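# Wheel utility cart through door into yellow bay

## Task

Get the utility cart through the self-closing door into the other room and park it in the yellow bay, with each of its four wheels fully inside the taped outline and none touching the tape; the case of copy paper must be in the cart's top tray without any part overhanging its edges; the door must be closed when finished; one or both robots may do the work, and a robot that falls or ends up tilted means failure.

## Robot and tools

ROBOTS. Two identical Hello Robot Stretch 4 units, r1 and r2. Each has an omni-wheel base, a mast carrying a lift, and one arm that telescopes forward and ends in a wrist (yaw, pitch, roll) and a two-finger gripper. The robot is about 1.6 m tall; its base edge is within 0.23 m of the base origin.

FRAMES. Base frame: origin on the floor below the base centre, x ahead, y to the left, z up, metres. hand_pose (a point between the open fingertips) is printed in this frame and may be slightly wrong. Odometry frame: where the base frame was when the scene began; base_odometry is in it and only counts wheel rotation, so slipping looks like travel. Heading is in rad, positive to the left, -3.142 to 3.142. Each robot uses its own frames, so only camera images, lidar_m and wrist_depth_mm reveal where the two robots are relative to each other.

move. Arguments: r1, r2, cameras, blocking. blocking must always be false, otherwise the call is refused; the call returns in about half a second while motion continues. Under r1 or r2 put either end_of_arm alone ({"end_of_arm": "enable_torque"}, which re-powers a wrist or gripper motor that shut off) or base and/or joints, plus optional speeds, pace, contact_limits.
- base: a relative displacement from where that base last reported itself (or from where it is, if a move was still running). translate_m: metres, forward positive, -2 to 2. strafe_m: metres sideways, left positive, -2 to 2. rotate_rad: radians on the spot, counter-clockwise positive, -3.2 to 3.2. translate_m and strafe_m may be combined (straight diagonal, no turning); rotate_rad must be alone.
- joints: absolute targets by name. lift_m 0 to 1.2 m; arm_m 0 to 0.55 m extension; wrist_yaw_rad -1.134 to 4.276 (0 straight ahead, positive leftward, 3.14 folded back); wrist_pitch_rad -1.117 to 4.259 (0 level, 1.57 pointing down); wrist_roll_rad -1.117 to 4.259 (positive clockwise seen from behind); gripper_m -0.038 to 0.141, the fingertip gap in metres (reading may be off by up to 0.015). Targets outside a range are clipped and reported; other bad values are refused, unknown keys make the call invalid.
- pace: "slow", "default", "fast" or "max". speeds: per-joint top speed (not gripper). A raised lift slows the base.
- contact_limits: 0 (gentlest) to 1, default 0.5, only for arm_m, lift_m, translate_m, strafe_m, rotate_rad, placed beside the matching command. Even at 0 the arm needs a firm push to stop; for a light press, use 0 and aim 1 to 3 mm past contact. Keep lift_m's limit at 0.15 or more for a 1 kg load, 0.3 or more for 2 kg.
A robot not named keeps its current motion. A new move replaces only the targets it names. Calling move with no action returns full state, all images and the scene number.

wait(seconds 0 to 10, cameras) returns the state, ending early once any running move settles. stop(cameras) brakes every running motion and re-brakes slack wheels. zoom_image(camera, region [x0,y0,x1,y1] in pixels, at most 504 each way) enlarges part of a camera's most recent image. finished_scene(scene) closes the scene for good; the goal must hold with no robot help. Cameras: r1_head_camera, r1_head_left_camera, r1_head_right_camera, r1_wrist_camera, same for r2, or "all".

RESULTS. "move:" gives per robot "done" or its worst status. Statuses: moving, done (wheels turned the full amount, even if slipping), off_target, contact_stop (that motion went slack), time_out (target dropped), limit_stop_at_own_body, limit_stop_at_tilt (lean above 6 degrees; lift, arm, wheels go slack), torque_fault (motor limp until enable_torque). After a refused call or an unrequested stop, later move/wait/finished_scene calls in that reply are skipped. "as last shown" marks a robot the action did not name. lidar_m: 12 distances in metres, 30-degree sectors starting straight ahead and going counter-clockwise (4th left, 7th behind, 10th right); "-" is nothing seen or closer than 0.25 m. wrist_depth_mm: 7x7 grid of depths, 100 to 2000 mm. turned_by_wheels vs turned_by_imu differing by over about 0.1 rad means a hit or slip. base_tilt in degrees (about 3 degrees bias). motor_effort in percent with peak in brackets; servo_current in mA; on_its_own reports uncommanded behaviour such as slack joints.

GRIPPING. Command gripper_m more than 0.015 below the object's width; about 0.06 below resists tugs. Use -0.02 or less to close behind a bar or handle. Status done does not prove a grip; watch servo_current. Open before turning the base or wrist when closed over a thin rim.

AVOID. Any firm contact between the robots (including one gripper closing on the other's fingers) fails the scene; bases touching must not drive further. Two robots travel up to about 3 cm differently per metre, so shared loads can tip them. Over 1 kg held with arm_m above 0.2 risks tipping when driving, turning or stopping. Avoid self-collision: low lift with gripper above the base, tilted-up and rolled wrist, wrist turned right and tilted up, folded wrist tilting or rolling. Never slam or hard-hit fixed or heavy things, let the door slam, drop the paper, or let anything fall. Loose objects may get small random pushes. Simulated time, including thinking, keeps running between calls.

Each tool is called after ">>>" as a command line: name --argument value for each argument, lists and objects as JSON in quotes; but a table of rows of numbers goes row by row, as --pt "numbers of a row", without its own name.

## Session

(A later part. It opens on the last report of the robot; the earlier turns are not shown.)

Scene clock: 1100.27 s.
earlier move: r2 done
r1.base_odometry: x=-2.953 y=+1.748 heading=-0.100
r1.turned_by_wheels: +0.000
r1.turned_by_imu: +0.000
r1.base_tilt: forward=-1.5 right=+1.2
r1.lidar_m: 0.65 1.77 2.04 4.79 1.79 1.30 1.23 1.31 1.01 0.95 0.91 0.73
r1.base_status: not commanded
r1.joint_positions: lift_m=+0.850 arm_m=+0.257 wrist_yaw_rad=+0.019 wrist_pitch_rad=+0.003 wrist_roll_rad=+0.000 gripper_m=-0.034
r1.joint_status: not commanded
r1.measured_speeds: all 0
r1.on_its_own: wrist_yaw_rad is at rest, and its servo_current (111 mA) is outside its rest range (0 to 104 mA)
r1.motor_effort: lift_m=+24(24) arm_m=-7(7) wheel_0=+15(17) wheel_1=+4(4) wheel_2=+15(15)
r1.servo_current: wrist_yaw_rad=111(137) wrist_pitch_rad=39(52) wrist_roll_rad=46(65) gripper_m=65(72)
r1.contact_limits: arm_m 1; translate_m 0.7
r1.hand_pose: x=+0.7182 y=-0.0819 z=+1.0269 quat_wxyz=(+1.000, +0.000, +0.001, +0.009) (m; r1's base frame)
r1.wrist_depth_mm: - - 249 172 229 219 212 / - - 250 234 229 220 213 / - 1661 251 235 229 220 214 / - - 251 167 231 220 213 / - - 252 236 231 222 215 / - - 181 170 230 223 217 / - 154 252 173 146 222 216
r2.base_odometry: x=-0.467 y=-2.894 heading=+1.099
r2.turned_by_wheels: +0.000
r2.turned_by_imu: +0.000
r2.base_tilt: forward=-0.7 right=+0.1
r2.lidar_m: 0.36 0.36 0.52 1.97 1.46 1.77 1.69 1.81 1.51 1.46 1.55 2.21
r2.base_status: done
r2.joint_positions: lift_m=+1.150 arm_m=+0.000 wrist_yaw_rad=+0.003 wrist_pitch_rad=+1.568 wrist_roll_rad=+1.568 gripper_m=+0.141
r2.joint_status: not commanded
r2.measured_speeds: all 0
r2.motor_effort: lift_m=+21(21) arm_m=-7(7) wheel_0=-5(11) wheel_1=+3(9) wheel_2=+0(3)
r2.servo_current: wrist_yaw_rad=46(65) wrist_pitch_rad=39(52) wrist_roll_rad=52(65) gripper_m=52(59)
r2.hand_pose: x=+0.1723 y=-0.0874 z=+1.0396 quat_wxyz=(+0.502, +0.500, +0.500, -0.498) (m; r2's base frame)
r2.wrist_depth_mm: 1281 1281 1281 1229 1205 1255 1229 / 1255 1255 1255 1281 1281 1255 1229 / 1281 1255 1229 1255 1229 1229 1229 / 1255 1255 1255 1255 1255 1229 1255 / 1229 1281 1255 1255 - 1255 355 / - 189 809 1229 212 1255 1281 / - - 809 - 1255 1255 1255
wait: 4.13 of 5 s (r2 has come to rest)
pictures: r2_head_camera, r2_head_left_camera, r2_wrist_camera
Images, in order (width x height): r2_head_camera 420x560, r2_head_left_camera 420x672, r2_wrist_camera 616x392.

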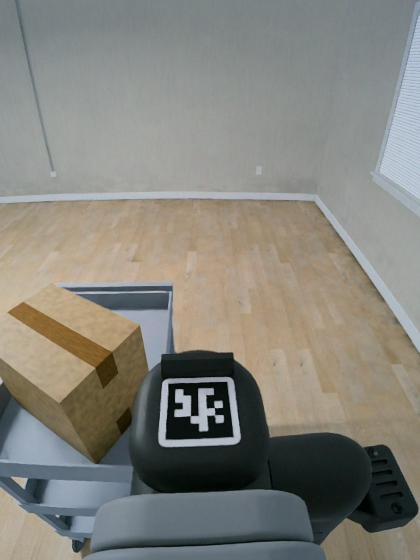

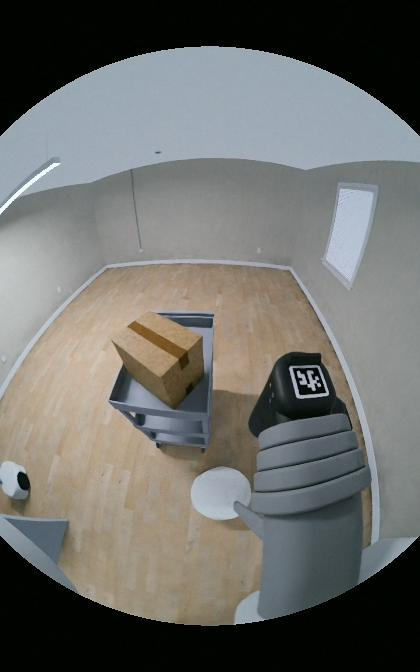

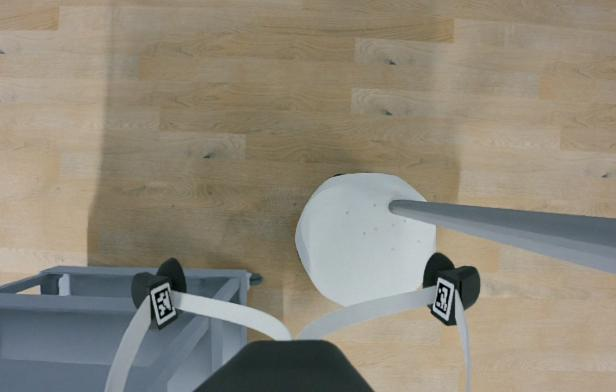

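>>> move --blocking false --r2 '{"base":{"translate_m":-0.04,"strafe_m":0.12},"pace":"slow","contact_limits":{"translate_m":0.2}}'

>>> wait --seconds 3 --cameras '["r2_head_left_camera","r2_wrist_camera"]'

Scene clock: 1114.90 s.
move: r2 moving
r1.base_odometry: x=-2.953 y=+1.748 heading=-0.100
r1.turned_by_wheels: +0.000
r1.turned_by_imu: +0.000
r1.base_tilt: forward=-1.5 right=+1.2
r1.lidar_m: 0.64 1.76 2.03 4.80 1.77 1.29 1.23 1.28 1.03 0.96 0.93 0.71
r1.base_status: not commanded
r1.joint_positions: lift_m=+0.850 arm_m=+0.257 wrist_yaw_rad=+0.019 wrist_pitch_rad=+0.003 wrist_roll_rad=+0.000 gripper_m=-0.034
r1.joint_status: not commanded
r1.measured_speeds: all 0
r1.motor_effort: lift_m=+24(24) arm_m=-7(7) wheel_0=+16(16) wheel_1=+4(4) wheel_2=+15(15)
r1.servo_current: wrist_yaw_rad=124(124) wrist_pitch_rad=46(46) wrist_roll_rad=39(59) gripper_m=65(72)
r1.contact_limits: arm_m 1; translate_m 0.7
r1.hand_pose: x=+0.7182 y=-0.0819 z=+1.0269 quat_wxyz=(+1.000, +0.000, +0.001, +0.009) (m; r1's base frame)
r1.wrist_depth_mm: - - 249 171 228 219 212 / - 1499 250 235 230 219 215 / - 1661 250 236 229 220 215 / - - 251 167 231 220 214 / - - 253 237 231 222 216 / - - 181 170 230 223 215 / - 154 252 172 146 221 216
r2.base_odometry: x=-0.479 y=-2.892 heading=+1.100
r2.turned_by_wheels: +0.000
r2.turned_by_imu: +0.001
r2.base_tilt: forward=-0.7 right=+0.1
r2.lidar_m: 0.34 0.35 0.52 1.96 1.42 1.73 1.69 1.77 1.52 1.48 1.58 2.23
r2.base_status: translate_m moving; strafe_m moving
r2.joint_positions: lift_m=+1.150 arm_m=+0.000 wrist_yaw_rad=+0.003 wrist_pitch_rad=+1.568 wrist_roll_rad=+1.568 gripper_m=+0.141
r2.joint_status: not commanded
r2.measured_speeds: translate_m=-0.015 strafe_m=+0.047 rotate_rad=-0.002 lift_m=+0.000 arm_m=+0.000 wrist_yaw_rad=+0.000 wrist_pitch_rad=+0.000 wrist_roll_rad=+0.000
r2.motor_effort: lift_m=+21(21) arm_m=-7(7) wheel_0=-7(10) wheel_1=+6(8) wheel_2=+7(7)
r2.servo_current: wrist_yaw_rad=59(59) wrist_pitch_rad=33(46) wrist_roll_rad=39(59) gripper_m=46(52)
r2.contact_limits: translate_m 0.2
r2.hand_pose: x=+0.1723 y=-0.0874 z=+1.0396 quat_wxyz=(+0.502, +0.500, +0.500, -0.498) (m; r2's base frame)
r2.wrist_depth_mm: 1229 1255 1255 1255 1255 1255 1229 / 1281 1255 1281 1229 1255 1229 1255 / 1255 1255 1255 1255 1255 1229 1255 / 1255 1255 1255 1255 1281 1255 1255 / 1229 1281 1281 1255 - 1255 355 / - 189 715 1255 212 1255 1255 / 459 449 - - 1281 1229 1255
pictures: none

Scene clock: 1116.93 s.
earlier move: r2 done
r1.base_odometry: x=-2.953 y=+1.748 heading=-0.100
r1.turned_by_wheels: +0.000
r1.turned_by_imu: +0.000
r1.base_tilt: forward=-1.6 right=+1.2
r1.lidar_m: 0.64 1.77 2.02 4.79 1.77 1.27 1.24 1.28 1.01 0.96 0.88 0.73
r1.base_status: not commanded
r1.joint_positions: lift_m=+0.850 arm_m=+0.257 wrist_yaw_rad=+0.019 wrist_pitch_rad=+0.003 wrist_roll_rad=+0.000 gripper_m=-0.034
r1.joint_status: not commanded
r1.measured_speeds: all 0
r1.motor_effort: lift_m=+24(24) arm_m=-7(7) wheel_0=+16(16) wheel_1=+4(4) wheel_2=+15(15)
r1.servo_current: wrist_yaw_rad=104(130) wrist_pitch_rad=46(52) wrist_roll_rad=46(78) gripper_m=65(72)
r1.contact_limits: arm_m 1; translate_m 0.7
r1.hand_pose: x=+0.7182 y=-0.0819 z=+1.0269 quat_wxyz=(+1.000, +0.000, +0.001, +0.009) (m; r1's base frame)
r1.wrist_depth_mm: - - 249 171 229 219 212 / - 1397 250 235 229 220 213 / - 1499 251 235 229 220 213 / - - 253 167 231 220 214 / - - 253 238 230 223 216 / - - 182 170 231 222 216 / - 154 253 173 146 222 217
r2.base_odometry: x=-0.592 y=-2.875 heading=+1.100
r2.turned_by_wheels: +0.000
r2.turned_by_imu: +0.000
r2.base_tilt: forward=-0.7 right=+0.0
r2.lidar_m: 0.39 0.40 0.57 1.83 1.29 1.81 1.63 1.73 1.63 1.57 1.70 2.38
r2.base_status: done
r2.joint_positions: lift_m=+1.150 arm_m=+0.000 wrist_yaw_rad=+0.003 wrist_pitch_rad=+1.568 wrist_roll_rad=+1.568 gripper_m=+0.141
r2.joint_status: not commanded
r2.measured_speeds: all 0
r2.motor_effort: lift_m=+21(21) arm_m=-7(7) wheel_0=-3(11) wheel_1=+5(8) wheel_2=+6(9)
r2.servo_current: wrist_yaw_rad=59(59) wrist_pitch_rad=46(46) wrist_roll_rad=46(78) gripper_m=52(59)
r2.contact_limits: translate_m 0.2
r2.hand_pose: x=+0.1723 y=-0.0874 z=+1.0396 quat_wxyz=(+0.502, +0.500, +0.500, -0.498) (m; r2's base frame)
r2.wrist_depth_mm: 1255 1229 1255 1229 1255 1229 1229 / 1281 1255 1255 1255 1255 1229 1255 / 1281 1281 1255 1281 1281 1255 1255 / 1229 1229 1281 1229 1255 1255 1229 / - - 1255 1255 - 1255 355 / 455 202 1118 1229 212 1255 1255 / 469 - 750 - 1255 1229 1255
wait: 2.03 of 3 s (r2 has come to rest)
pictures: r2_head_left_camera, r2_wrist_camera
Images, in order (width x height): r2_head_left_camera 420x672, r2_wrist_camera 616x392.

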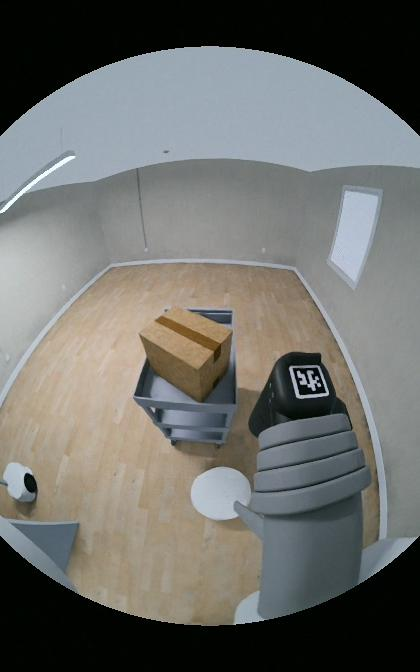

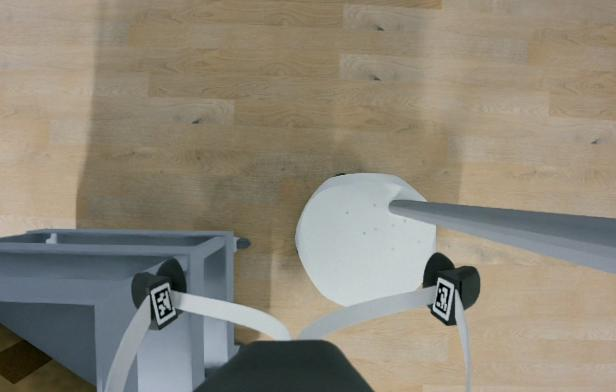

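>>> move --blocking false --r2 '{"base":{"strafe_m":0.27},"pace":"slow"}'

>>> wait --seconds 5 --cameras '["r2_head_camera","r2_head_left_camera","r2_wrist_camera"]'

Scene clock: 1132.93 s.
move: r2 moving
r1: as last shown
r1.lidar_m: 0.63 1.77 2.05 4.77 1.76 1.29 1.22 1.30 1.03 0.97 0.92 0.72
r1.motor_effort: lift_m=+24(24) arm_m=-7(7) wheel_0=+15(16) wheel_1=+4(4) wheel_2=+15(15)
r1.servo_current: wrist_yaw_rad=117(117) wrist_pitch_rad=39(52) wrist_roll_rad=46(59) gripper_m=72(72)
r1.contact_limits: arm_m 1; translate_m 0.7
r1.wrist_depth_mm: - - 248 171 228 218 212 / - 1430 250 235 229 219 214 / - 1537 251 236 229 220 213 / - - 251 167 231 222 213 / - - 252 237 231 222 215 / - - 182 170 229 223 216 / - 154 254 173 146 221 216
r2.base_odometry: x=-0.604 y=-2.868 heading=+1.100
r2.turned_by_wheels: +0.000
r2.turned_by_imu: +0.001
r2.base_tilt: forward=-0.7 right=+0.1
r2.lidar_m: 0.37 0.41 0.59 1.83 1.29 1.78 1.64 1.73 1.65 1.57 1.70 2.39
r2.base_status: strafe_m moving
r2.joint_positions: lift_m=+1.150 arm_m=+0.000 wrist_yaw_rad=+0.003 wrist_pitch_rad=+1.568 wrist_roll_rad=+1.568 gripper_m=+0.141
r2.joint_status: not commanded
r2.measured_speeds: translate_m=+0.000 strafe_m=+0.056 rotate_rad=+0.002 lift_m=+0.000 arm_m=+0.000 wrist_yaw_rad=+0.000 wrist_pitch_rad=+0.000 wrist_roll_rad=+0.000
r2.motor_effort: lift_m=+21(21) arm_m=-7(7) wheel_0=-4(9) wheel_1=+9(9) wheel_2=+0(3)
r2.servo_current: wrist_yaw_rad=39(59) wrist_pitch_rad=39(46) wrist_roll_rad=39(52) gripper_m=46(65)
r2.hand_pose: x=+0.1723 y=-0.0874 z=+1.0396 quat_wxyz=(+0.502, +0.500, +0.500, -0.498) (m; r2's base frame)
r2.wrist_depth_mm: 1255 1281 1255 1255 1229 1255 1229 / 1255 1281 1255 1255 1255 1229 1229 / 1255 1255 1255 1255 1255 1229 1229 / 1255 1281 1229 1255 1255 1255 1229 / 473 - 1255 1229 - 1255 357 / 415 191 1118 1255 211 1229 1255 / 455 - - - 1255 1281 1255
pictures: none

Scene clock: 1136.30 s.
earlier move: r2 done
r1.base_odometry: x=-2.953 y=+1.748 heading=-0.100
r1.turned_by_wheels: +0.000
r1.turned_by_imu: +0.000
r1.base_tilt: forward=-1.6 right=+1.2
r1.lidar_m: 0.64 1.53 2.02 4.80 1.76 1.29 1.23 1.29 1.02 0.98 0.92 0.73
r1.base_status: not commanded
r1.joint_positions: lift_m=+0.850 arm_m=+0.257 wrist_yaw_rad=+0.019 wrist_pitch_rad=+0.003 wrist_roll_rad=+0.000 gripper_m=-0.034
r1.joint_status: not commanded
r1.measured_speeds: all 0
r1.on_its_own: wrist_yaw_rad is at rest, and its servo_current (117 mA) is outside its rest range (0 to 104 mA)
r1.motor_effort: lift_m=+24(24) arm_m=-7(7) wheel_0=+15(16) wheel_1=+4(4) wheel_2=+15(15)
r1.servo_current: wrist_yaw_rad=117(137) wrist_pitch_rad=39(52) wrist_roll_rad=59(72) gripper_m=65(72)
r1.contact_limits: arm_m 1; translate_m 0.7
r1.hand_pose: x=+0.7182 y=-0.0819 z=+1.0269 quat_wxyz=(+1.000, +0.000, +0.001, +0.009) (m; r1's base frame)
r1.wrist_depth_mm: - - 249 172 229 218 212 / - 1138 250 234 229 220 213 / - - 252 236 229 220 213 / - - 251 167 230 220 213 / - - 253 236 230 222 216 / - - 183 170 230 222 216 / - 153 253 172 146 221 217
r2.base_odometry: x=-0.832 y=-2.752 heading=+1.100
r2.turned_by_wheels: +0.000
r2.turned_by_imu: +0.001
r2.base_tilt: forward=-0.7 right=+0.0
r2.lidar_m: 0.38 0.40 2.96 1.60 1.09 1.31 1.65 1.73 1.92 1.86 1.97 0.41
r2.base_status: done
r2.joint_positions: lift_m=+1.150 arm_m=+0.000 wrist_yaw_rad=+0.003 wrist_pitch_rad=+1.568 wrist_roll_rad=+1.568 gripper_m=+0.141
r2.joint_status: not commanded
r2.measured_speeds: all 0
r2.motor_effort: lift_m=+21(21) arm_m=-7(7) wheel_0=-4(11) wheel_1=+5(9) wheel_2=+0(3)
r2.servo_current: wrist_yaw_rad=52(59) wrist_pitch_rad=39(46) wrist_roll_rad=46(72) gripper_m=59(65)
r2.hand_pose: x=+0.1723 y=-0.0874 z=+1.0396 quat_wxyz=(+0.502, +0.500, +0.500, -0.498) (m; r2's base frame)
r2.wrist_depth_mm: 1229 1229 1281 1255 1229 1229 1229 / 427 1229 1255 1255 1255 1255 1229 / - - 1255 1281 1229 1255 1229 / 394 - 1138 1255 1255 1229 1255 / 430 - 1118 1281 - 1255 355 / 455 189 1281 1255 212 1229 1255 / - - 1281 - 1229 1255 1255
wait: 3.37 of 5 s (r2 has come to rest)
pictures: r2_head_camera, r2_head_left_camera, r2_wrist_camera
Images, in order (width x height): r2_head_camera 420x560, r2_head_left_camera 420x672, r2_wrist_camera 616x392.

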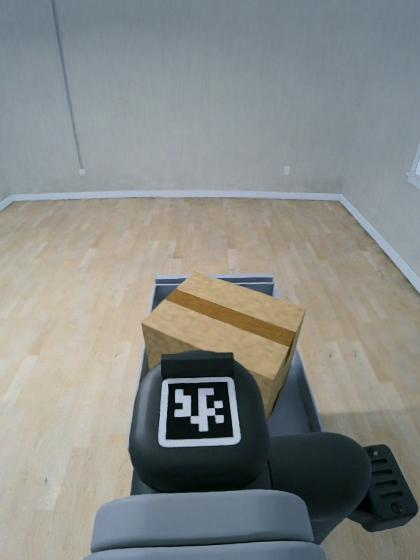

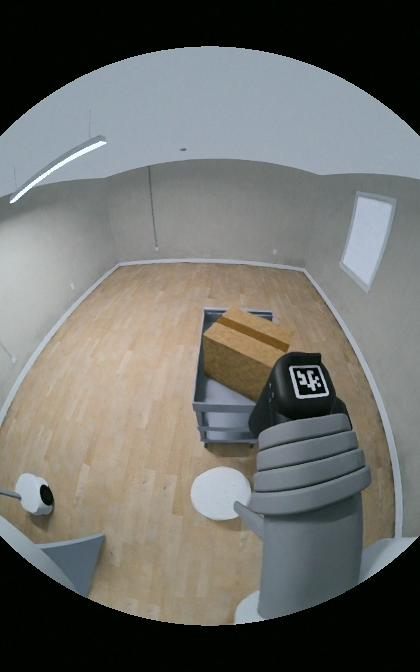

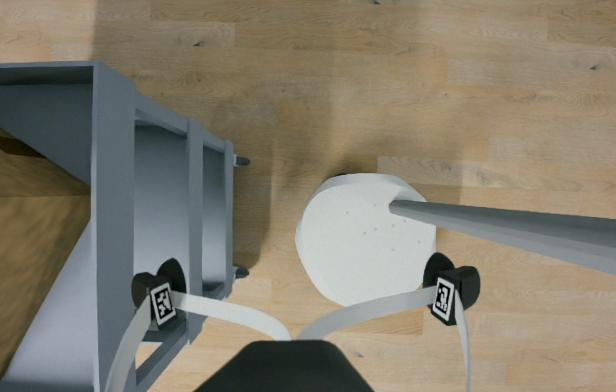

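>>> move --blocking false --r2 '{"joints":{"arm_m":0.19,"lift_m":1.08},"pace":"slow"}'

>>> wait --seconds 4 --cameras '["r2_head_left_camera","r2_wrist_camera"]'

Scene clock: 1144.10 s.
move: r2 moving
r1.base_odometry: x=-2.953 y=+1.748 heading=-0.100
r1.turned_by_wheels: +0.000
r1.turned_by_imu: +0.000
r1.base_tilt: forward=-1.6 right=+1.3
r1.lidar_m: 0.65 1.52 2.02 4.80 1.78 1.29 1.21 1.27 1.02 0.95 0.93 0.72
r1.base_status: not commanded
r1.joint_positions: lift_m=+0.850 arm_m=+0.257 wrist_yaw_rad=+0.019 wrist_pitch_rad=+0.003 wrist_roll_rad=+0.000 gripper_m=-0.034
r1.joint_status: not commanded
r1.measured_speeds: all 0
r1.motor_effort: lift_m=+24(24) arm_m=-7(7) wheel_0=+15(16) wheel_1=+4(4) wheel_2=+15(15)
r1.servo_current: wrist_yaw_rad=104(124) wrist_pitch_rad=46(46) wrist_roll_rad=33(52) gripper_m=65(65)
r1.contact_limits: arm_m 1; translate_m 0.7
r1.hand_pose: x=+0.7182 y=-0.0819 z=+1.0269 quat_wxyz=(+1.000, +0.000, +0.001, +0.009) (m; r1's base frame)
r1.wrist_depth_mm: - - 250 171 228 219 213 / - 1118 249 234 229 220 213 / - - 250 236 230 220 213 / - - 252 167 231 220 213 / - - 253 237 231 221 215 / - - 182 170 230 222 216 / - 154 253 173 146 222 217
r2.base_odometry: x=-0.832 y=-2.752 heading=+1.100
r2.turned_by_wheels: +0.000
r2.turned_by_imu: +0.000
r2.base_tilt: forward=-0.7 right=+0.0
r2.lidar_m: 0.37 0.41 2.98 1.62 1.06 1.35 1.62 1.74 1.90 1.83 1.98 0.40
r2.base_status: not commanded
r2.joint_positions: lift_m=+1.125 arm_m=+0.012 wrist_yaw_rad=+0.003 wrist_pitch_rad=+1.568 wrist_roll_rad=+1.568 gripper_m=+0.141
r2.joint_status: lift_m moving; arm_m moving
r2.measured_speeds: translate_m=+0.000 strafe_m=+0.000 rotate_rad=+0.000 lift_m=-0.097 arm_m=+0.049 wrist_yaw_rad=+0.000 wrist_pitch_rad=+0.000 wrist_roll_rad=+0.000
r2.motor_effort: lift_m=+16(20) arm_m=+10(12) wheel_0=-4(4) wheel_1=+5(5) wheel_2=+0(0)
r2.servo_current: wrist_yaw_rad=46(52) wrist_pitch_rad=46(46) wrist_roll_rad=52(52) gripper_m=52(59)
r2.hand_pose: x=+0.1845 y=-0.0874 z=+1.0149 quat_wxyz=(+0.502, +0.500, +0.500, -0.498) (m; r2's base frame)
r2.wrist_depth_mm: 1205 1255 1205 1255 1229 1205 1229 / 418 1229 1229 1229 1229 1229 1229 / - - 1205 1229 1229 1229 1205 / 375 - 1078 1229 1229 1229 1229 / 397 - 1060 1229 - 1229 1205 / 433 189 1078 1229 198 1229 1255 / - - 1255 - 1229 1229 1255
pictures: none

Scene clock: 1146.80 s.
earlier move: r2 done
r1.base_odometry: x=-2.953 y=+1.748 heading=-0.100
r1.turned_by_wheels: +0.000
r1.turned_by_imu: +0.000
r1.base_tilt: forward=-1.5 right=+1.2
r1.lidar_m: 0.66 1.53 2.06 4.78 1.78 1.29 1.25 1.29 1.00 0.97 0.93 0.73
r1.base_status: not commanded
r1.joint_positions: lift_m=+0.850 arm_m=+0.257 wrist_yaw_rad=+0.019 wrist_pitch_rad=+0.003 wrist_roll_rad=+0.000 gripper_m=-0.034
r1.joint_status: not commanded
r1.measured_speeds: all 0
r1.motor_effort: lift_m=+24(24) arm_m=-7(7) wheel_0=+16(16) wheel_1=+4(4) wheel_2=+15(15)
r1.servo_current: wrist_yaw_rad=104(130) wrist_pitch_rad=46(52) wrist_roll_rad=26(65) gripper_m=65(72)
r1.contact_limits: arm_m 1; translate_m 0.7
r1.hand_pose: x=+0.7182 y=-0.0819 z=+1.0269 quat_wxyz=(+1.000, +0.000, +0.001, +0.009) (m; r1's base frame)
r1.wrist_depth_mm: - - 249 171 229 218 212 / - 1160 249 236 229 220 213 / - - 251 236 230 220 214 / - - 251 167 229 221 213 / - - 253 237 232 223 215 / - - 182 170 230 223 216 / - 154 253 172 146 221 216
r2.base_odometry: x=-0.832 y=-2.752 heading=+1.100
r2.turned_by_wheels: +0.000
r2.turned_by_imu: +0.000
r2.base_tilt: forward=-0.7 right=+0.1
r2.lidar_m: 0.38 0.43 2.97 1.62 1.07 1.34 1.62 1.73 1.91 1.85 1.94 0.41
r2.base_status: not commanded
r2.joint_positions: lift_m=+1.080 arm_m=+0.190 wrist_yaw_rad=+0.003 wrist_pitch_rad=+1.568 wrist_roll_rad=+1.568 gripper_m=+0.141
r2.joint_status: all done
r2.measured_speeds: all 0
r2.motor_effort: lift_m=+14(20) arm_m=+7(12) wheel_0=-4(5) wheel_1=+5(5) wheel_2=+0(1)
r2.servo_current: wrist_yaw_rad=59(59) wrist_pitch_rad=39(46) wrist_roll_rad=39(59) gripper_m=46(59)
r2.hand_pose: x=+0.3619 y=-0.0874 z=+0.9701 quat_wxyz=(+0.502, +0.500, +0.500, -0.498) (m; r2's base frame)
r2.wrist_depth_mm: 366 1182 1182 1182 1182 1160 1182 / 327 402 - 1205 1182 1138 1182 / 174 289 - 1182 1182 1160 1182 / 126 183 312 1205 1205 1160 1182 / 126 202 320 1205 1182 1182 1182 / 143 197 177 1205 1160 1182 1182 / 174 260 - - 1182 1182 1160
wait: 2.70 of 4 s (r2 has come to rest)
pictures: r2_head_left_camera, r2_wrist_camera
Images, in order (width x height): r2_head_left_camera 420x672, r2_wrist_camera 616x392.

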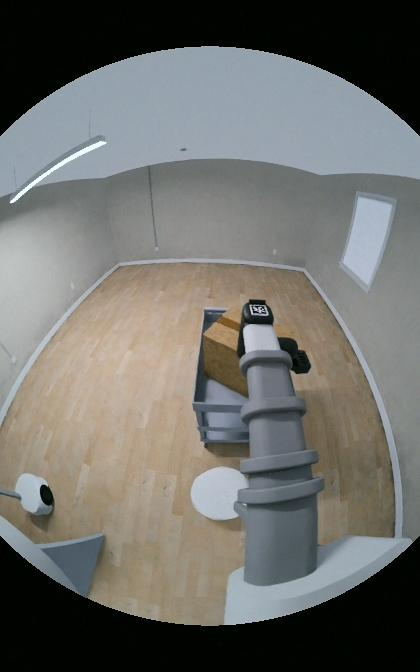

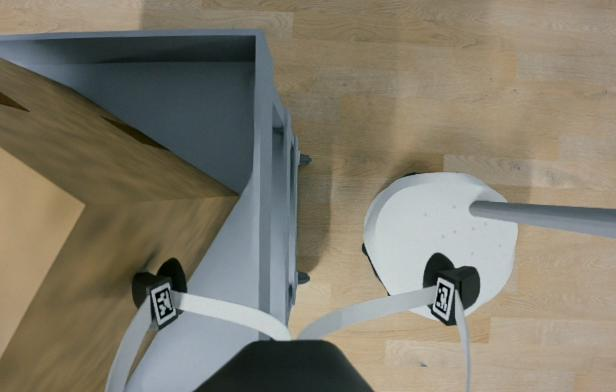

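>>> move --blocking false --r2 '{"joints":{"arm_m":0.165,"gripper_m":0.07,"lift_m":1.03},"pace":"slow"}'

>>> wait --seconds 4 --cameras '["r2_wrist_camera"]'

>>> wait --seconds 2 --cameras '["r2_wrist_camera"]'

Scene clock: 1156.17 s.
move: r2 moving
r1: as last shown
r1.lidar_m: 0.65 1.53 2.03 4.78 1.77 1.26 1.23 1.32 1.01 0.97 0.90 0.71
r1.motor_effort: lift_m=+24(24) arm_m=-7(7) wheel_0=+15(16) wheel_1=+4(4) wheel_2=+15(15)
r1.servo_current: wrist_yaw_rad=111(124) wrist_pitch_rad=39(46) wrist_roll_rad=39(59) gripper_m=65(72)
r1.contact_limits: arm_m 1; translate_m 0.7
r1.wrist_depth_mm: - - 250 171 229 219 212 / - 1255 249 234 229 220 215 / - 1281 250 236 230 220 213 / - - 252 167 231 221 214 / - - 252 237 231 223 216 / - - 182 170 230 223 215 / - 154 254 173 146 222 217
r2.base_odometry: x=-0.832 y=-2.752 heading=+1.100
r2.turned_by_wheels: +0.000
r2.turned_by_imu: +0.000
r2.base_tilt: forward=-0.7 right=+0.0
r2.lidar_m: 0.38 0.43 3.00 1.59 1.07 1.35 1.64 1.76 1.90 1.86 1.95 0.40
r2.base_status: not commanded
r2.joint_positions: lift_m=+1.055 arm_m=+0.178 wrist_yaw_rad=+0.003 wrist_pitch_rad=+1.568 wrist_roll_rad=+1.568 gripper_m=+0.135
r2.joint_status: lift_m moving; arm_m moving; gripper_m moving
r2.measured_speeds: translate_m=+0.000 strafe_m=+0.000 rotate_rad=+0.000 lift_m=-0.097 arm_m=-0.049 wrist_yaw_rad=+0.000 wrist_pitch_rad=+0.000 wrist_roll_rad=+0.000
r2.motor_effort: lift_m=+12(15) arm_m=-8(10) wheel_0=-3(4) wheel_1=+5(5) wheel_2=+0(0)
r2.servo_current: wrist_yaw_rad=46(59) wrist_pitch_rad=39(46) wrist_roll_rad=39(59) gripper_m=59(72)
r2.hand_pose: x=+0.3496 y=-0.0874 z=+0.9449 quat_wxyz=(+0.502, +0.500, +0.500, -0.498) (m; r2's base frame)
r2.wrist_depth_mm: 336 364 366 1160 1160 1160 1160 / 322 - - 1182 1160 1138 1160 / 190 294 - 1160 1182 1160 1160 / 137 202 330 1182 1160 1160 1138 / 142 218 - 1160 1160 - 1160 / 162 212 176 1182 213 1160 1138 / 196 277 - - 1160 1138 1160
pictures: none

Scene clock: 1159.17 s.
earlier move: r2 done
r1.base_odometry: x=-2.953 y=+1.748 heading=-0.100
r1.turned_by_wheels: +0.000
r1.turned_by_imu: +0.000
r1.base_tilt: forward=-1.6 right=+1.2
r1.lidar_m: 0.65 1.51 2.02 4.80 1.79 1.30 1.23 1.31 1.01 0.97 0.93 0.72
r1.base_status: not commanded
r1.joint_positions: lift_m=+0.850 arm_m=+0.257 wrist_yaw_rad=+0.019 wrist_pitch_rad=+0.003 wrist_roll_rad=+0.000 gripper_m=-0.034
r1.joint_status: not commanded
r1.measured_speeds: all 0
r1.on_its_own: wrist_yaw_rad is at rest, and its servo_current (111 mA) is outside its rest range (0 to 104 mA)
r1.motor_effort: lift_m=+24(24) arm_m=-7(7) wheel_0=+15(16) wheel_1=+4(4) wheel_2=+15(15)
r1.servo_current: wrist_yaw_rad=111(137) wrist_pitch_rad=39(52) wrist_roll_rad=39(72) gripper_m=59(72)
r1.contact_limits: arm_m 1; translate_m 0.7
r1.hand_pose: x=+0.7182 y=-0.0819 z=+1.0269 quat_wxyz=(+1.000, +0.000, +0.001, +0.009) (m; r1's base frame)
r1.wrist_depth_mm: - - 248 171 228 219 212 / - - 249 233 229 220 213 / - 1229 249 236 230 220 213 / - - 253 167 231 221 214 / - - 253 237 231 223 216 / - - 182 170 230 223 216 / - 154 254 173 146 221 216
r2.base_odometry: x=-0.832 y=-2.752 heading=+1.100
r2.turned_by_wheels: +0.000
r2.turned_by_imu: +0.000
r2.base_tilt: forward=-0.7 right=+0.1
r2.lidar_m: 0.38 0.40 2.97 1.59 1.07 1.35 1.64 1.71 1.92 1.86 1.97 0.40
r2.base_status: not commanded
r2.joint_positions: lift_m=+1.030 arm_m=+0.165 wrist_yaw_rad=+0.003 wrist_pitch_rad=+1.568 wrist_roll_rad=+1.568 gripper_m=+0.070
r2.joint_status: all done
r2.measured_speeds: all 0
r2.motor_effort: lift_m=+14(18) arm_m=-7(11) wheel_0=-4(5) wheel_1=+5(5) wheel_2=+0(1)
r2.servo_current: wrist_yaw_rad=52(59) wrist_pitch_rad=39(46) wrist_roll_rad=46(59) gripper_m=52(98)
r2.hand_pose: x=+0.3373 y=-0.0874 z=+0.9201 quat_wxyz=(+0.502, +0.500, +0.500, -0.498) (m; r2's base frame)
r2.wrist_depth_mm: 310 312 315 1118 1118 1138 1118 / 310 - - 1138 1118 1118 1098 / 224 312 - 1160 1118 1118 1118 / 160 228 - 1160 1118 1098 1138 / 160 256 - 1138 - - 1118 / 189 285 188 1118 190 1138 1118 / 220 304 - - 1118 1118 1138
wait: 3.00 of 4 s (r2 has come to rest)
pictures: r2_wrist_camera
Images, in order (width x height): r2_wrist_camera 616x392.

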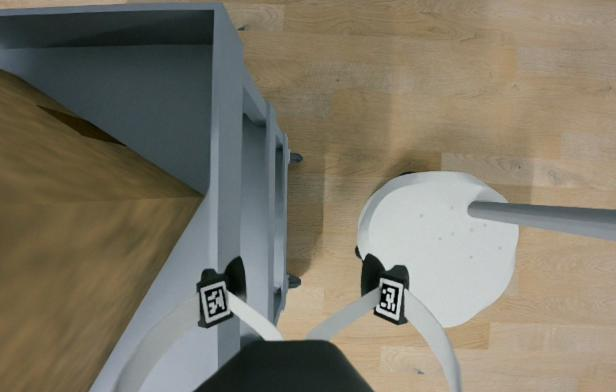

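Scene clock: 1161.17 s.
r1.base_odometry: x=-2.953 y=+1.748 heading=-0.100
r1.turned_by_wheels: +0.000
r1.turned_by_imu: +0.000
r1.base_tilt: forward=-1.6 right=+1.3
r1.lidar_m: 0.63 1.52 2.04 4.79 1.79 1.27 1.21 1.30 1.00 0.97 0.91 0.70
r1.base_status: not commanded
r1.joint_positions: lift_m=+0.850 arm_m=+0.257 wrist_yaw_rad=+0.019 wrist_pitch_rad=+0.003 wrist_roll_rad=+0.000 gripper_m=-0.034
r1.joint_status: not commanded
r1.measured_speeds: all 0
r1.motor_effort: lift_m=+24(24) arm_m=-7(7) wheel_0=+15(16) wheel_1=+4(4) wheel_2=+15(15)
r1.servo_current: wrist_yaw_rad=104(137) wrist_pitch_rad=46(52) wrist_roll_rad=52(72) gripper_m=65(72)
r1.contact_limits: arm_m 1; translate_m 0.7
r1.hand_pose: x=+0.7182 y=-0.0819 z=+1.0269 quat_wxyz=(+1.000, +0.000, +0.001, +0.009) (m; r1's base frame)
r1.wrist_depth_mm: - - 248 171 229 219 212 / - - 249 234 229 220 214 / - 1229 251 235 230 220 213 / - - 251 167 231 221 213 / - - 254 236 231 222 216 / - - 182 170 231 222 216 / - 154 253 173 146 222 216
r2.base_odometry: x=-0.832 y=-2.752 heading=+1.100
r2.turned_by_wheels: +0.000
r2.turned_by_imu: +0.000
r2.base_tilt: forward=-0.7 right=+0.1
r2.lidar_m: 0.38 0.41 2.96 1.60 1.06 1.36 1.63 1.75 1.89 1.86 1.97 0.40
r2.base_status: not commanded
r2.joint_positions: lift_m=+1.030 arm_m=+0.165 wrist_yaw_rad=+0.003 wrist_pitch_rad=+1.568 wrist_roll_rad=+1.568 gripper_m=+0.070
r2.joint_status: all done
r2.measured_speeds: all 0
r2.motor_effort: lift_m=+14(18) arm_m=-7(11) wheel_0=-4(5) wheel_1=+5(5) wheel_2=+0(1)
r2.servo_current: wrist_yaw_rad=52(59) wrist_pitch_rad=39(46) wrist_roll_rad=52(59) gripper_m=59(98)
r2.hand_pose: x=+0.3373 y=-0.0874 z=+0.9201 quat_wxyz=(+0.502, +0.500, +0.500, -0.498) (m; r2's base frame)
r2.wrist_depth_mm: 309 312 317 1138 1118 1138 1118 / 310 - - 1118 1138 1118 1138 / 224 312 - 1118 1160 1138 1118 / 160 227 - 1118 1138 1118 1138 / 160 257 - 1118 - - 1138 / 189 283 189 1160 190 1138 1138 / 220 303 - - 1138 1118 1138
wait: 2.00 s; at rest by 0.27 s
pictures: r2_wrist_camera
Images, in order (width x height): r2_wrist_camera 616x392.

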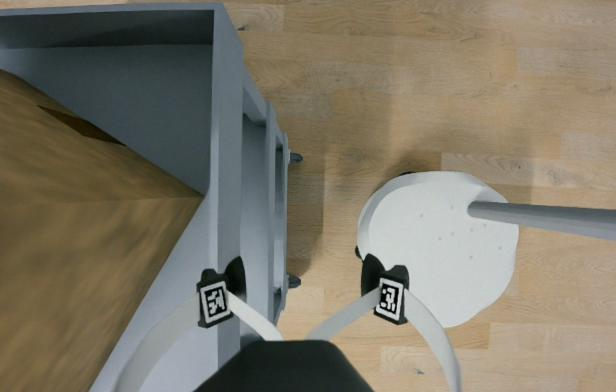

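>>> move --blocking false --r2 '{"base":{"strafe_m":0.03},"joints":{"arm_m":0.223,"gripper_m":0.06},"pace":"slow"}'

>>> wait --seconds 3 --cameras '["r2_wrist_camera"]'

>>> wait --seconds 1 --cameras '["r2_wrist_camera"]'

Scene clock: 1174.23 s.
move: r2 moving
r1: as last shown
r1.base_tilt: forward=-1.6 right=+1.2
r1.lidar_m: 0.63 1.51 2.04 4.79 1.75 1.30 1.23 1.29 1.02 0.98 0.92 0.72
r1.motor_effort: lift_m=+24(24) arm_m=-7(7) wheel_0=+16(16) wheel_1=+4(4) wheel_2=+15(15)
r1.servo_current: wrist_yaw_rad=111(124) wrist_pitch_rad=46(52) wrist_roll_rad=46(59) gripper_m=65(65)
r1.contact_limits: arm_m 1; translate_m 0.7
r1.wrist_depth_mm: - - 248 172 229 218 213 / - - 249 235 230 220 214 / - 1255 251 236 230 221 213 / - - 253 167 231 220 213 / - - 252 237 230 223 216 / - - 182 170 231 223 216 / - 154 254 173 146 222 216
r2.base_odometry: x=-0.845 y=-2.746 heading=+1.100
r2.turned_by_wheels: +0.000
r2.turned_by_imu: +0.000
r2.base_tilt: forward=-0.6 right=+0.1
r2.lidar_m: 0.38 0.42 2.96 1.58 1.06 1.31 1.62 1.73 1.92 1.84 2.00 0.42
r2.base_status: strafe_m moving
r2.joint_positions: lift_m=+1.030 arm_m=+0.177 wrist_yaw_rad=+0.003 wrist_pitch_rad=+1.568 wrist_roll_rad=+1.568 gripper_m=+0.061
r2.joint_status: arm_m moving; gripper_m moving
r2.measured_speeds: translate_m=+0.000 strafe_m=+0.056 rotate_rad=+0.001 lift_m=+0.000 arm_m=+0.049 wrist_yaw_rad=+0.000 wrist_pitch_rad=+0.000 wrist_roll_rad=+0.000
r2.motor_effort: lift_m=+14(14) arm_m=+8(12) wheel_0=-7(10) wheel_1=+8(10) wheel_2=+1(2)
r2.servo_current: wrist_yaw_rad=46(52) wrist_pitch_rad=33(46) wrist_roll_rad=52(52) gripper_m=78(78)
r2.hand_pose: x=+0.3495 y=-0.0874 z=+0.9201 quat_wxyz=(+0.502, +0.500, +0.500, -0.498) (m; r2's base frame)
r2.wrist_depth_mm: 336 338 322 1138 1138 1118 1118 / 262 - - 1138 1118 1118 1118 / 154 262 - 1118 1138 1098 1138 / 134 206 322 1118 1138 1098 1138 / 159 249 - 1118 220 - 1138 / 182 277 191 1160 186 1138 1138 / 221 137 - - - 1138 1138
pictures: none

Scene clock: 1175.53 s.
earlier move: r2 done
r1.base_odometry: x=-2.953 y=+1.748 heading=-0.100
r1.turned_by_wheels: +0.000
r1.turned_by_imu: +0.000
r1.base_tilt: forward=-1.6 right=+1.2
r1.lidar_m: 0.64 1.50 2.02 4.79 1.74 1.31 1.23 1.31 1.01 0.96 0.93 0.71
r1.base_status: not commanded
r1.joint_positions: lift_m=+0.850 arm_m=+0.257 wrist_yaw_rad=+0.019 wrist_pitch_rad=+0.003 wrist_roll_rad=+0.000 gripper_m=-0.034
r1.joint_status: not commanded
r1.measured_speeds: all 0
r1.motor_effort: lift_m=+24(24) arm_m=-7(7) wheel_0=+15(16) wheel_1=+4(4) wheel_2=+15(15)
r1.servo_current: wrist_yaw_rad=104(124) wrist_pitch_rad=46(52) wrist_roll_rad=39(72) gripper_m=65(72)
r1.contact_limits: arm_m 1; translate_m 0.7
r1.hand_pose: x=+0.7182 y=-0.0819 z=+1.0269 quat_wxyz=(+1.000, +0.000, +0.001, +0.009) (m; r1's base frame)
r1.wrist_depth_mm: - - 249 171 229 219 212 / - - 250 234 229 219 214 / - 1182 251 236 231 221 213 / - - 253 167 231 221 213 / - - 252 236 232 223 215 / - - 182 170 230 222 216 / - 154 252 173 146 220 217
r2.base_odometry: x=-0.859 y=-2.739 heading=+1.100
r2.turned_by_wheels: +0.000
r2.turned_by_imu: +0.000
r2.base_tilt: forward=-0.7 right=+0.0
r2.lidar_m: 0.33 0.41 2.98 1.60 1.05 1.32 1.65 1.74 1.95 1.89 1.97 0.41
r2.base_status: done
r2.joint_positions: lift_m=+1.030 arm_m=+0.223 wrist_yaw_rad=+0.003 wrist_pitch_rad=+1.568 wrist_roll_rad=+1.568 gripper_m=+0.060
r2.joint_status: all done
r2.measured_speeds: all 0
r2.motor_effort: lift_m=+14(14) arm_m=+7(12) wheel_0=-4(10) wheel_1=+6(10) wheel_2=+0(2)
r2.servo_current: wrist_yaw_rad=39(59) wrist_pitch_rad=39(46) wrist_roll_rad=52(59) gripper_m=46(78)
r2.hand_pose: x=+0.3949 y=-0.0874 z=+0.9201 quat_wxyz=(+0.502, +0.500, +0.500, -0.498) (m; r2's base frame)
r2.wrist_depth_mm: - - - 1138 1138 1098 1118 / - - - 1138 1098 1118 1138 / - 119 173 1138 1138 1118 1118 / - 126 235 1138 1138 1118 1118 / 107 163 262 1160 1138 - 1118 / 129 205 193 1138 190 1138 1118 / 152 176 - - - 1138 1118
wait: 1.30 of 3 s (r2 has come to rest)
pictures: r2_wrist_camera
Images, in order (width x height): r2_wrist_camera 616x392.

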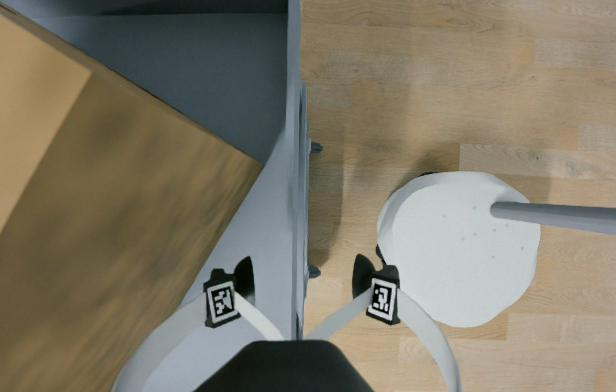

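Scene clock: 1176.53 s.
r1.base_odometry: x=-2.953 y=+1.748 heading=-0.100
r1.turned_by_wheels: +0.000
r1.turned_by_imu: +0.000
r1.base_tilt: forward=-1.5 right=+1.2
r1.lidar_m: 0.65 1.51 2.03 4.78 1.78 1.30 1.22 1.28 1.02 0.98 0.92 0.74
r1.base_status: not commanded
r1.joint_positions: lift_m=+0.850 arm_m=+0.257 wrist_yaw_rad=+0.019 wrist_pitch_rad=+0.003 wrist_roll_rad=+0.000 gripper_m=-0.034
r1.joint_status: not commanded
r1.measured_speeds: all 0
r1.on_its_own: wrist_yaw_rad is at rest, and its servo_current (130 mA) is outside its rest range (0 to 104 mA)
r1.motor_effort: lift_m=+24(24) arm_m=-7(7) wheel_0=+15(16) wheel_1=+4(4) wheel_2=+15(15)
r1.servo_current: wrist_yaw_rad=130(124) wrist_pitch_rad=46(52) wrist_roll_rad=39(72) gripper_m=65(72)
r1.contact_limits: arm_m 1; translate_m 0.7
r1.hand_pose: x=+0.7182 y=-0.0819 z=+1.0269 quat_wxyz=(+1.000, +0.000, +0.001, +0.009) (m; r1's base frame)
r1.wrist_depth_mm: - - 248 171 228 218 213 / - - 250 234 229 220 214 / - 1182 251 235 230 220 213 / - - 251 167 230 221 213 / - - 252 238 230 222 215 / - - 182 170 231 222 215 / - 154 254 172 146 221 217
r2.base_odometry: x=-0.859 y=-2.739 heading=+1.100
r2.turned_by_wheels: +0.000
r2.turned_by_imu: +0.000
r2.base_tilt: forward=-0.6 right=+0.1
r2.lidar_m: 0.38 0.39 2.95 1.57 1.05 1.29 1.65 1.75 1.95 1.88 2.00 0.42
r2.base_status: done
r2.joint_positions: lift_m=+1.030 arm_m=+0.223 wrist_yaw_rad=+0.003 wrist_pitch_rad=+1.568 wrist_roll_rad=+1.568 gripper_m=+0.060
r2.joint_status: all done
r2.measured_speeds: all 0
r2.motor_effort: lift_m=+14(14) arm_m=+7(12) wheel_0=-5(10) wheel_1=+5(10) wheel_2=+0(2)
r2.servo_current: wrist_yaw_rad=46(59) wrist_pitch_rad=39(46) wrist_roll_rad=33(59) gripper_m=46(78)
r2.hand_pose: x=+0.3949 y=-0.0874 z=+0.9201 quat_wxyz=(+0.502, +0.500, +0.500, -0.498) (m; r2's base frame)
r2.wrist_depth_mm: - - - 1118 1118 1118 1098 / - - - 1138 1118 1138 1098 / - 118 173 1138 1118 1118 1118 / - 126 236 1138 1138 1118 1138 / 107 163 260 1118 1138 - 1138 / 129 205 192 1138 190 1160 1118 / 153 176 - - - 1160 1138
wait: 1.00 s; at rest by 0.27 s
pictures: r2_wrist_camera
Images, in order (width x height): r2_wrist_camera 616x392.

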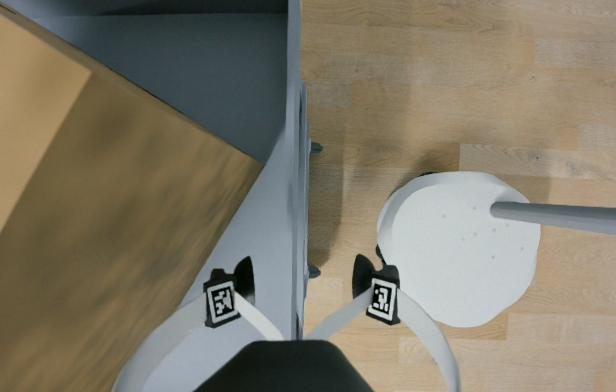

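Rim centred. Lower.

>>> move --blocking false --r2 '{"joints":{"lift_m":0.935},"pace":"slow","contact_limits":{"lift_m":0.2}}'

>>> wait --seconds 2 --cameras '["r2_wrist_camera"]'

>>> move --blocking false --r2 '{"joints":{"gripper_m":-0.03}}'

>>> wait --seconds 2 --cameras '["r2_wrist_camera"]'

Scene clock: 1182.00 s.
move: r2 moving
r1.base_odometry: x=-2.953 y=+1.748 heading=-0.100
r1.turned_by_wheels: +0.000
r1.turned_by_imu: +0.000
r1.base_tilt: forward=-1.6 right=+1.3
r1.lidar_m: 0.62 1.49 2.01 4.79 1.78 1.31 1.22 1.28 1.02 0.96 0.90 0.71
r1.base_status: not commanded
r1.joint_positions: lift_m=+0.850 arm_m=+0.257 wrist_yaw_rad=+0.019 wrist_pitch_rad=+0.003 wrist_roll_rad=+0.000 gripper_m=-0.034
r1.joint_status: not commanded
r1.measured_speeds: all 0
r1.motor_effort: lift_m=+24(24) arm_m=-7(7) wheel_0=+16(16) wheel_1=+4(4) wheel_2=+15(15)
r1.servo_current: wrist_yaw_rad=104(117) wrist_pitch_rad=39(46) wrist_roll_rad=39(52) gripper_m=65(65)
r1.contact_limits: arm_m 1; translate_m 0.7
r1.hand_pose: x=+0.7182 y=-0.0819 z=+1.0269 quat_wxyz=(+1.000, +0.000, +0.001, +0.009) (m; r1's base frame)
r1.wrist_depth_mm: - - 248 172 227 219 212 / - - 250 234 229 220 214 / - 1205 252 236 229 220 213 / - - 251 167 230 221 213 / - - 252 237 231 222 214 / - - 182 171 230 223 216 / - 154 254 173 146 222 216
r2.base_odometry: x=-0.859 y=-2.739 heading=+1.100
r2.turned_by_wheels: +0.000
r2.turned_by_imu: +0.000
r2.base_tilt: forward=-0.7 right=+0.0
r2.lidar_m: 0.37 0.42 2.92 1.58 1.02 1.29 1.64 1.73 1.93 1.88 2.00 0.40
r2.base_status: not commanded
r2.joint_positions: lift_m=+1.005 arm_m=+0.223 wrist_yaw_rad=+0.003 wrist_pitch_rad=+1.568 wrist_roll_rad=+1.568 gripper_m=+0.060
r2.joint_status: lift_m moving
r2.measured_speeds: translate_m=+0.000 strafe_m=+0.000 rotate_rad=+0.000 lift_m=-0.097 arm_m=+0.000 wrist_yaw_rad=+0.000 wrist_pitch_rad=+0.000 wrist_roll_rad=+0.000
r2.motor_effort: lift_m=+16(16) arm_m=+7(7) wheel_0=-5(5) wheel_1=+5(5) wheel_2=+0(0)
r2.servo_current: wrist_yaw_rad=46(52) wrist_pitch_rad=39(46) wrist_roll_rad=46(52) gripper_m=59(59)
r2.contact_limits: lift_m 0.2
r2.hand_pose: x=+0.3949 y=-0.0874 z=+0.8949 quat_wxyz=(+0.502, +0.500, +0.500, -0.498) (m; r2's base frame)
r2.wrist_depth_mm: - - - 1118 1098 1098 1098 / - - - 1098 1118 1098 1118 / - 118 172 1098 1118 1098 1098 / - 131 222 1118 1118 891 1118 / 107 163 274 1118 1118 - 1118 / 128 205 191 1118 190 - 1118 / 152 176 - - - 1118 1098
pictures: none

Scene clock: 1183.17 s.
earlier move: r2 done
r1.base_odometry: x=-2.953 y=+1.748 heading=-0.100
r1.turned_by_wheels: +0.000
r1.turned_by_imu: +0.000
r1.base_tilt: forward=-1.5 right=+1.2
r1.lidar_m: 0.65 1.50 2.04 4.78 1.75 1.29 1.24 1.30 1.05 0.98 0.90 0.71
r1.base_status: not commanded
r1.joint_positions: lift_m=+0.850 arm_m=+0.257 wrist_yaw_rad=+0.019 wrist_pitch_rad=+0.003 wrist_roll_rad=+0.000 gripper_m=-0.034
r1.joint_status: not commanded
r1.measured_speeds: all 0
r1.motor_effort: lift_m=+24(24) arm_m=-7(7) wheel_0=+16(16) wheel_1=+4(4) wheel_2=+15(15)
r1.servo_current: wrist_yaw_rad=104(124) wrist_pitch_rad=52(52) wrist_roll_rad=39(78) gripper_m=65(72)
r1.contact_limits: arm_m 1; translate_m 0.7
r1.hand_pose: x=+0.7182 y=-0.0819 z=+1.0269 quat_wxyz=(+1.000, +0.000, +0.001, +0.009) (m; r1's base frame)
r1.wrist_depth_mm: - - 249 171 229 219 213 / - - 250 234 229 220 213 / - 1138 252 236 230 220 214 / - - 252 167 230 221 213 / - - 252 237 231 224 215 / - - 182 170 231 223 216 / - 154 253 173 146 220 216
r2.base_odometry: x=-0.859 y=-2.739 heading=+1.100
r2.turned_by_wheels: +0.000
r2.turned_by_imu: +0.000
r2.base_tilt: forward=-0.7 right=+0.0
r2.lidar_m: 0.38 0.41 2.97 1.58 1.04 1.32 1.64 1.73 1.95 1.86 2.00 0.42
r2.base_status: not commanded
r2.joint_positions: lift_m=+0.935 arm_m=+0.223 wrist_yaw_rad=+0.003 wrist_pitch_rad=+1.568 wrist_roll_rad=+1.568 gripper_m=+0.060
r2.joint_status: all done
r2.measured_speeds: all 0
r2.motor_effort: lift_m=+14(16) arm_m=+7(8) wheel_0=-5(5) wheel_1=+5(6) wheel_2=+0(0)
r2.servo_current: wrist_yaw_rad=59(59) wrist_pitch_rad=39(46) wrist_roll_rad=46(52) gripper_m=52(59)
r2.contact_limits: lift_m 0.2
r2.hand_pose: x=+0.3949 y=-0.0874 z=+0.8251 quat_wxyz=(+0.502, +0.500, +0.500, -0.498) (m; r2's base frame)
r2.wrist_depth_mm: - - - 1060 1025 1025 1008 / - - - 1042 1042 1042 1008 / - 119 165 1025 1042 1025 1025 / - 126 216 1060 1042 - 1025 / 107 163 224 1060 1042 - 1042 / 129 194 189 1060 190 - 1025 / 153 176 - - - 1042 1060
wait: 1.17 of 2 s (r2 has come to rest)
pictures: r2_wrist_camera
Images, in order (width x height): r2_wrist_camera 616x392.

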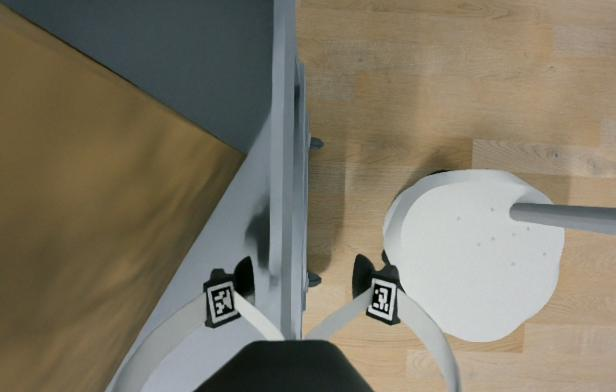

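Scene clock: 1183.67 s.
move: r2 moving
r1: as last shown
r1.base_tilt: forward=-1.6 right=+1.2
r1.lidar_m: 0.64 1.50 2.02 4.80 1.76 1.29 1.24 1.28 1.03 0.96 0.92 0.71
r1.servo_current: wrist_yaw_rad=117(130) wrist_pitch_rad=46(46) wrist_roll_rad=46(59) gripper_m=65(72)
r1.contact_limits: arm_m 1; translate_m 0.7
r1.wrist_depth_mm: - - 250 171 228 219 213 / - - 250 235 229 219 214 / - 1118 251 236 229 221 214 / - - 251 167 231 221 213 / - - 252 237 231 221 216 / - - 182 170 230 223 217 / - 154 252 172 146 221 216
r2.base_odometry: x=-0.859 y=-2.739 heading=+1.100
r2.turned_by_wheels: +0.000
r2.turned_by_imu: +0.000
r2.base_tilt: forward=-0.7 right=+0.1
r2.lidar_m: 0.38 0.40 2.94 1.56 1.06 1.33 1.63 1.74 1.93 1.87 1.98 0.42
r2.base_status: not commanded
r2.joint_positions: lift_m=+0.935 arm_m=+0.223 wrist_yaw_rad=+0.003 wrist_pitch_rad=+1.568 wrist_roll_rad=+1.568 gripper_m=+0.040
r2.joint_status: gripper_m moving
r2.measured_speeds: all 0
r2.motor_effort: lift_m=+14(14) arm_m=+8(8) wheel_0=-4(5) wheel_1=+5(6) wheel_2=+0(0)
r2.servo_current: wrist_yaw_rad=46(52) wrist_pitch_rad=46(46) wrist_roll_rad=52(65) gripper_m=124(124)
r2.contact_limits: lift_m 0.2
r2.hand_pose: x=+0.3949 y=-0.0874 z=+0.8251 quat_wxyz=(+0.502, +0.500, +0.500, -0.498) (m; r2's base frame)
r2.wrist_depth_mm: - - - 1025 1042 1025 1042 / - - - 1060 1042 1042 1008 / - 119 166 1042 1025 1025 1042 / - 126 216 1042 1042 - 1042 / 107 163 224 1042 1042 - 1042 / 128 203 193 1042 186 - 1025 / 152 208 - - - 1025 1042
pictures: none

Scene clock: 1184.77 s.
earlier move: r2 done
r1.base_odometry: x=-2.953 y=+1.748 heading=-0.100
r1.turned_by_wheels: +0.000
r1.turned_by_imu: +0.000
r1.base_tilt: forward=-1.6 right=+1.2
r1.lidar_m: 0.64 1.49 2.03 4.76 1.78 1.30 1.24 1.28 1.03 0.97 0.92 0.73
r1.base_status: not commanded
r1.joint_positions: lift_m=+0.850 arm_m=+0.257 wrist_yaw_rad=+0.019 wrist_pitch_rad=+0.003 wrist_roll_rad=+0.000 gripper_m=-0.034
r1.joint_status: not commanded
r1.measured_speeds: all 0
r1.on_its_own: wrist_yaw_rad is at rest, and its servo_current (111 mA) is outside its rest range (0 to 104 mA)
r1.motor_effort: lift_m=+24(24) arm_m=-7(7) wheel_0=+16(16) wheel_1=+4(4) wheel_2=+15(15)
r1.servo_current: wrist_yaw_rad=111(130) wrist_pitch_rad=39(46) wrist_roll_rad=39(72) gripper_m=65(72)
r1.contact_limits: arm_m 1; translate_m 0.7
r1.hand_pose: x=+0.7182 y=-0.0819 z=+1.0269 quat_wxyz=(+1.000, +0.000, +0.001, +0.009) (m; r1's base frame)
r1.wrist_depth_mm: - - 250 171 229 219 213 / - - 250 235 230 220 214 / - 1118 251 236 231 220 213 / - - 252 167 229 220 213 / - - 253 236 231 222 215 / - - 182 170 232 223 216 / - 154 253 173 146 221 217
r2.base_odometry: x=-0.859 y=-2.739 heading=+1.100
r2.turned_by_wheels: +0.000
r2.turned_by_imu: +0.000
r2.base_tilt: forward=-0.7 right=+0.0
r2.lidar_m: 0.37 0.41 2.96 1.58 1.03 1.33 1.63 1.74 1.94 1.88 1.99 0.40
r2.base_status: not commanded
r2.joint_positions: lift_m=+0.935 arm_m=+0.223 wrist_yaw_rad=-0.001 wrist_pitch_rad=+1.567 wrist_roll_rad=+1.570 gripper_m=-0.028
r2.joint_status: all done
r2.measured_speeds: all 0
r2.motor_effort: lift_m=+18(18) arm_m=+5(8) wheel_0=-4(5) wheel_1=+5(6) wheel_2=+0(1)
r2.servo_current: wrist_yaw_rad=39(52) wrist_pitch_rad=46(46) wrist_roll_rad=46(65) gripper_m=130(215)
r2.contact_limits: lift_m 0.2
r2.hand_pose: x=+0.3948 y=-0.0874 z=+0.8248 quat_wxyz=(+0.501, +0.501, +0.499, -0.499) (m; r2's base frame)
r2.wrist_depth_mm: - - - 1042 1025 1025 1025 / - - - 1042 1042 1042 1025 / - - 151 - 1042 1025 1042 / - 125 180 1025 1042 - 1025 / - 139 208 206 1042 - 1025 / - 163 183 199 178 - 1025 / - 147 - - - - 1042
wait: 1.10 of 2 s (r2 has come to rest)
pictures: r2_wrist_camera
Images, in order (width x height): r2_wrist_camera 616x392.

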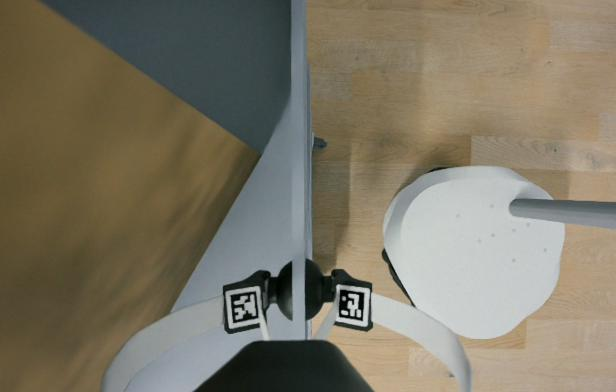

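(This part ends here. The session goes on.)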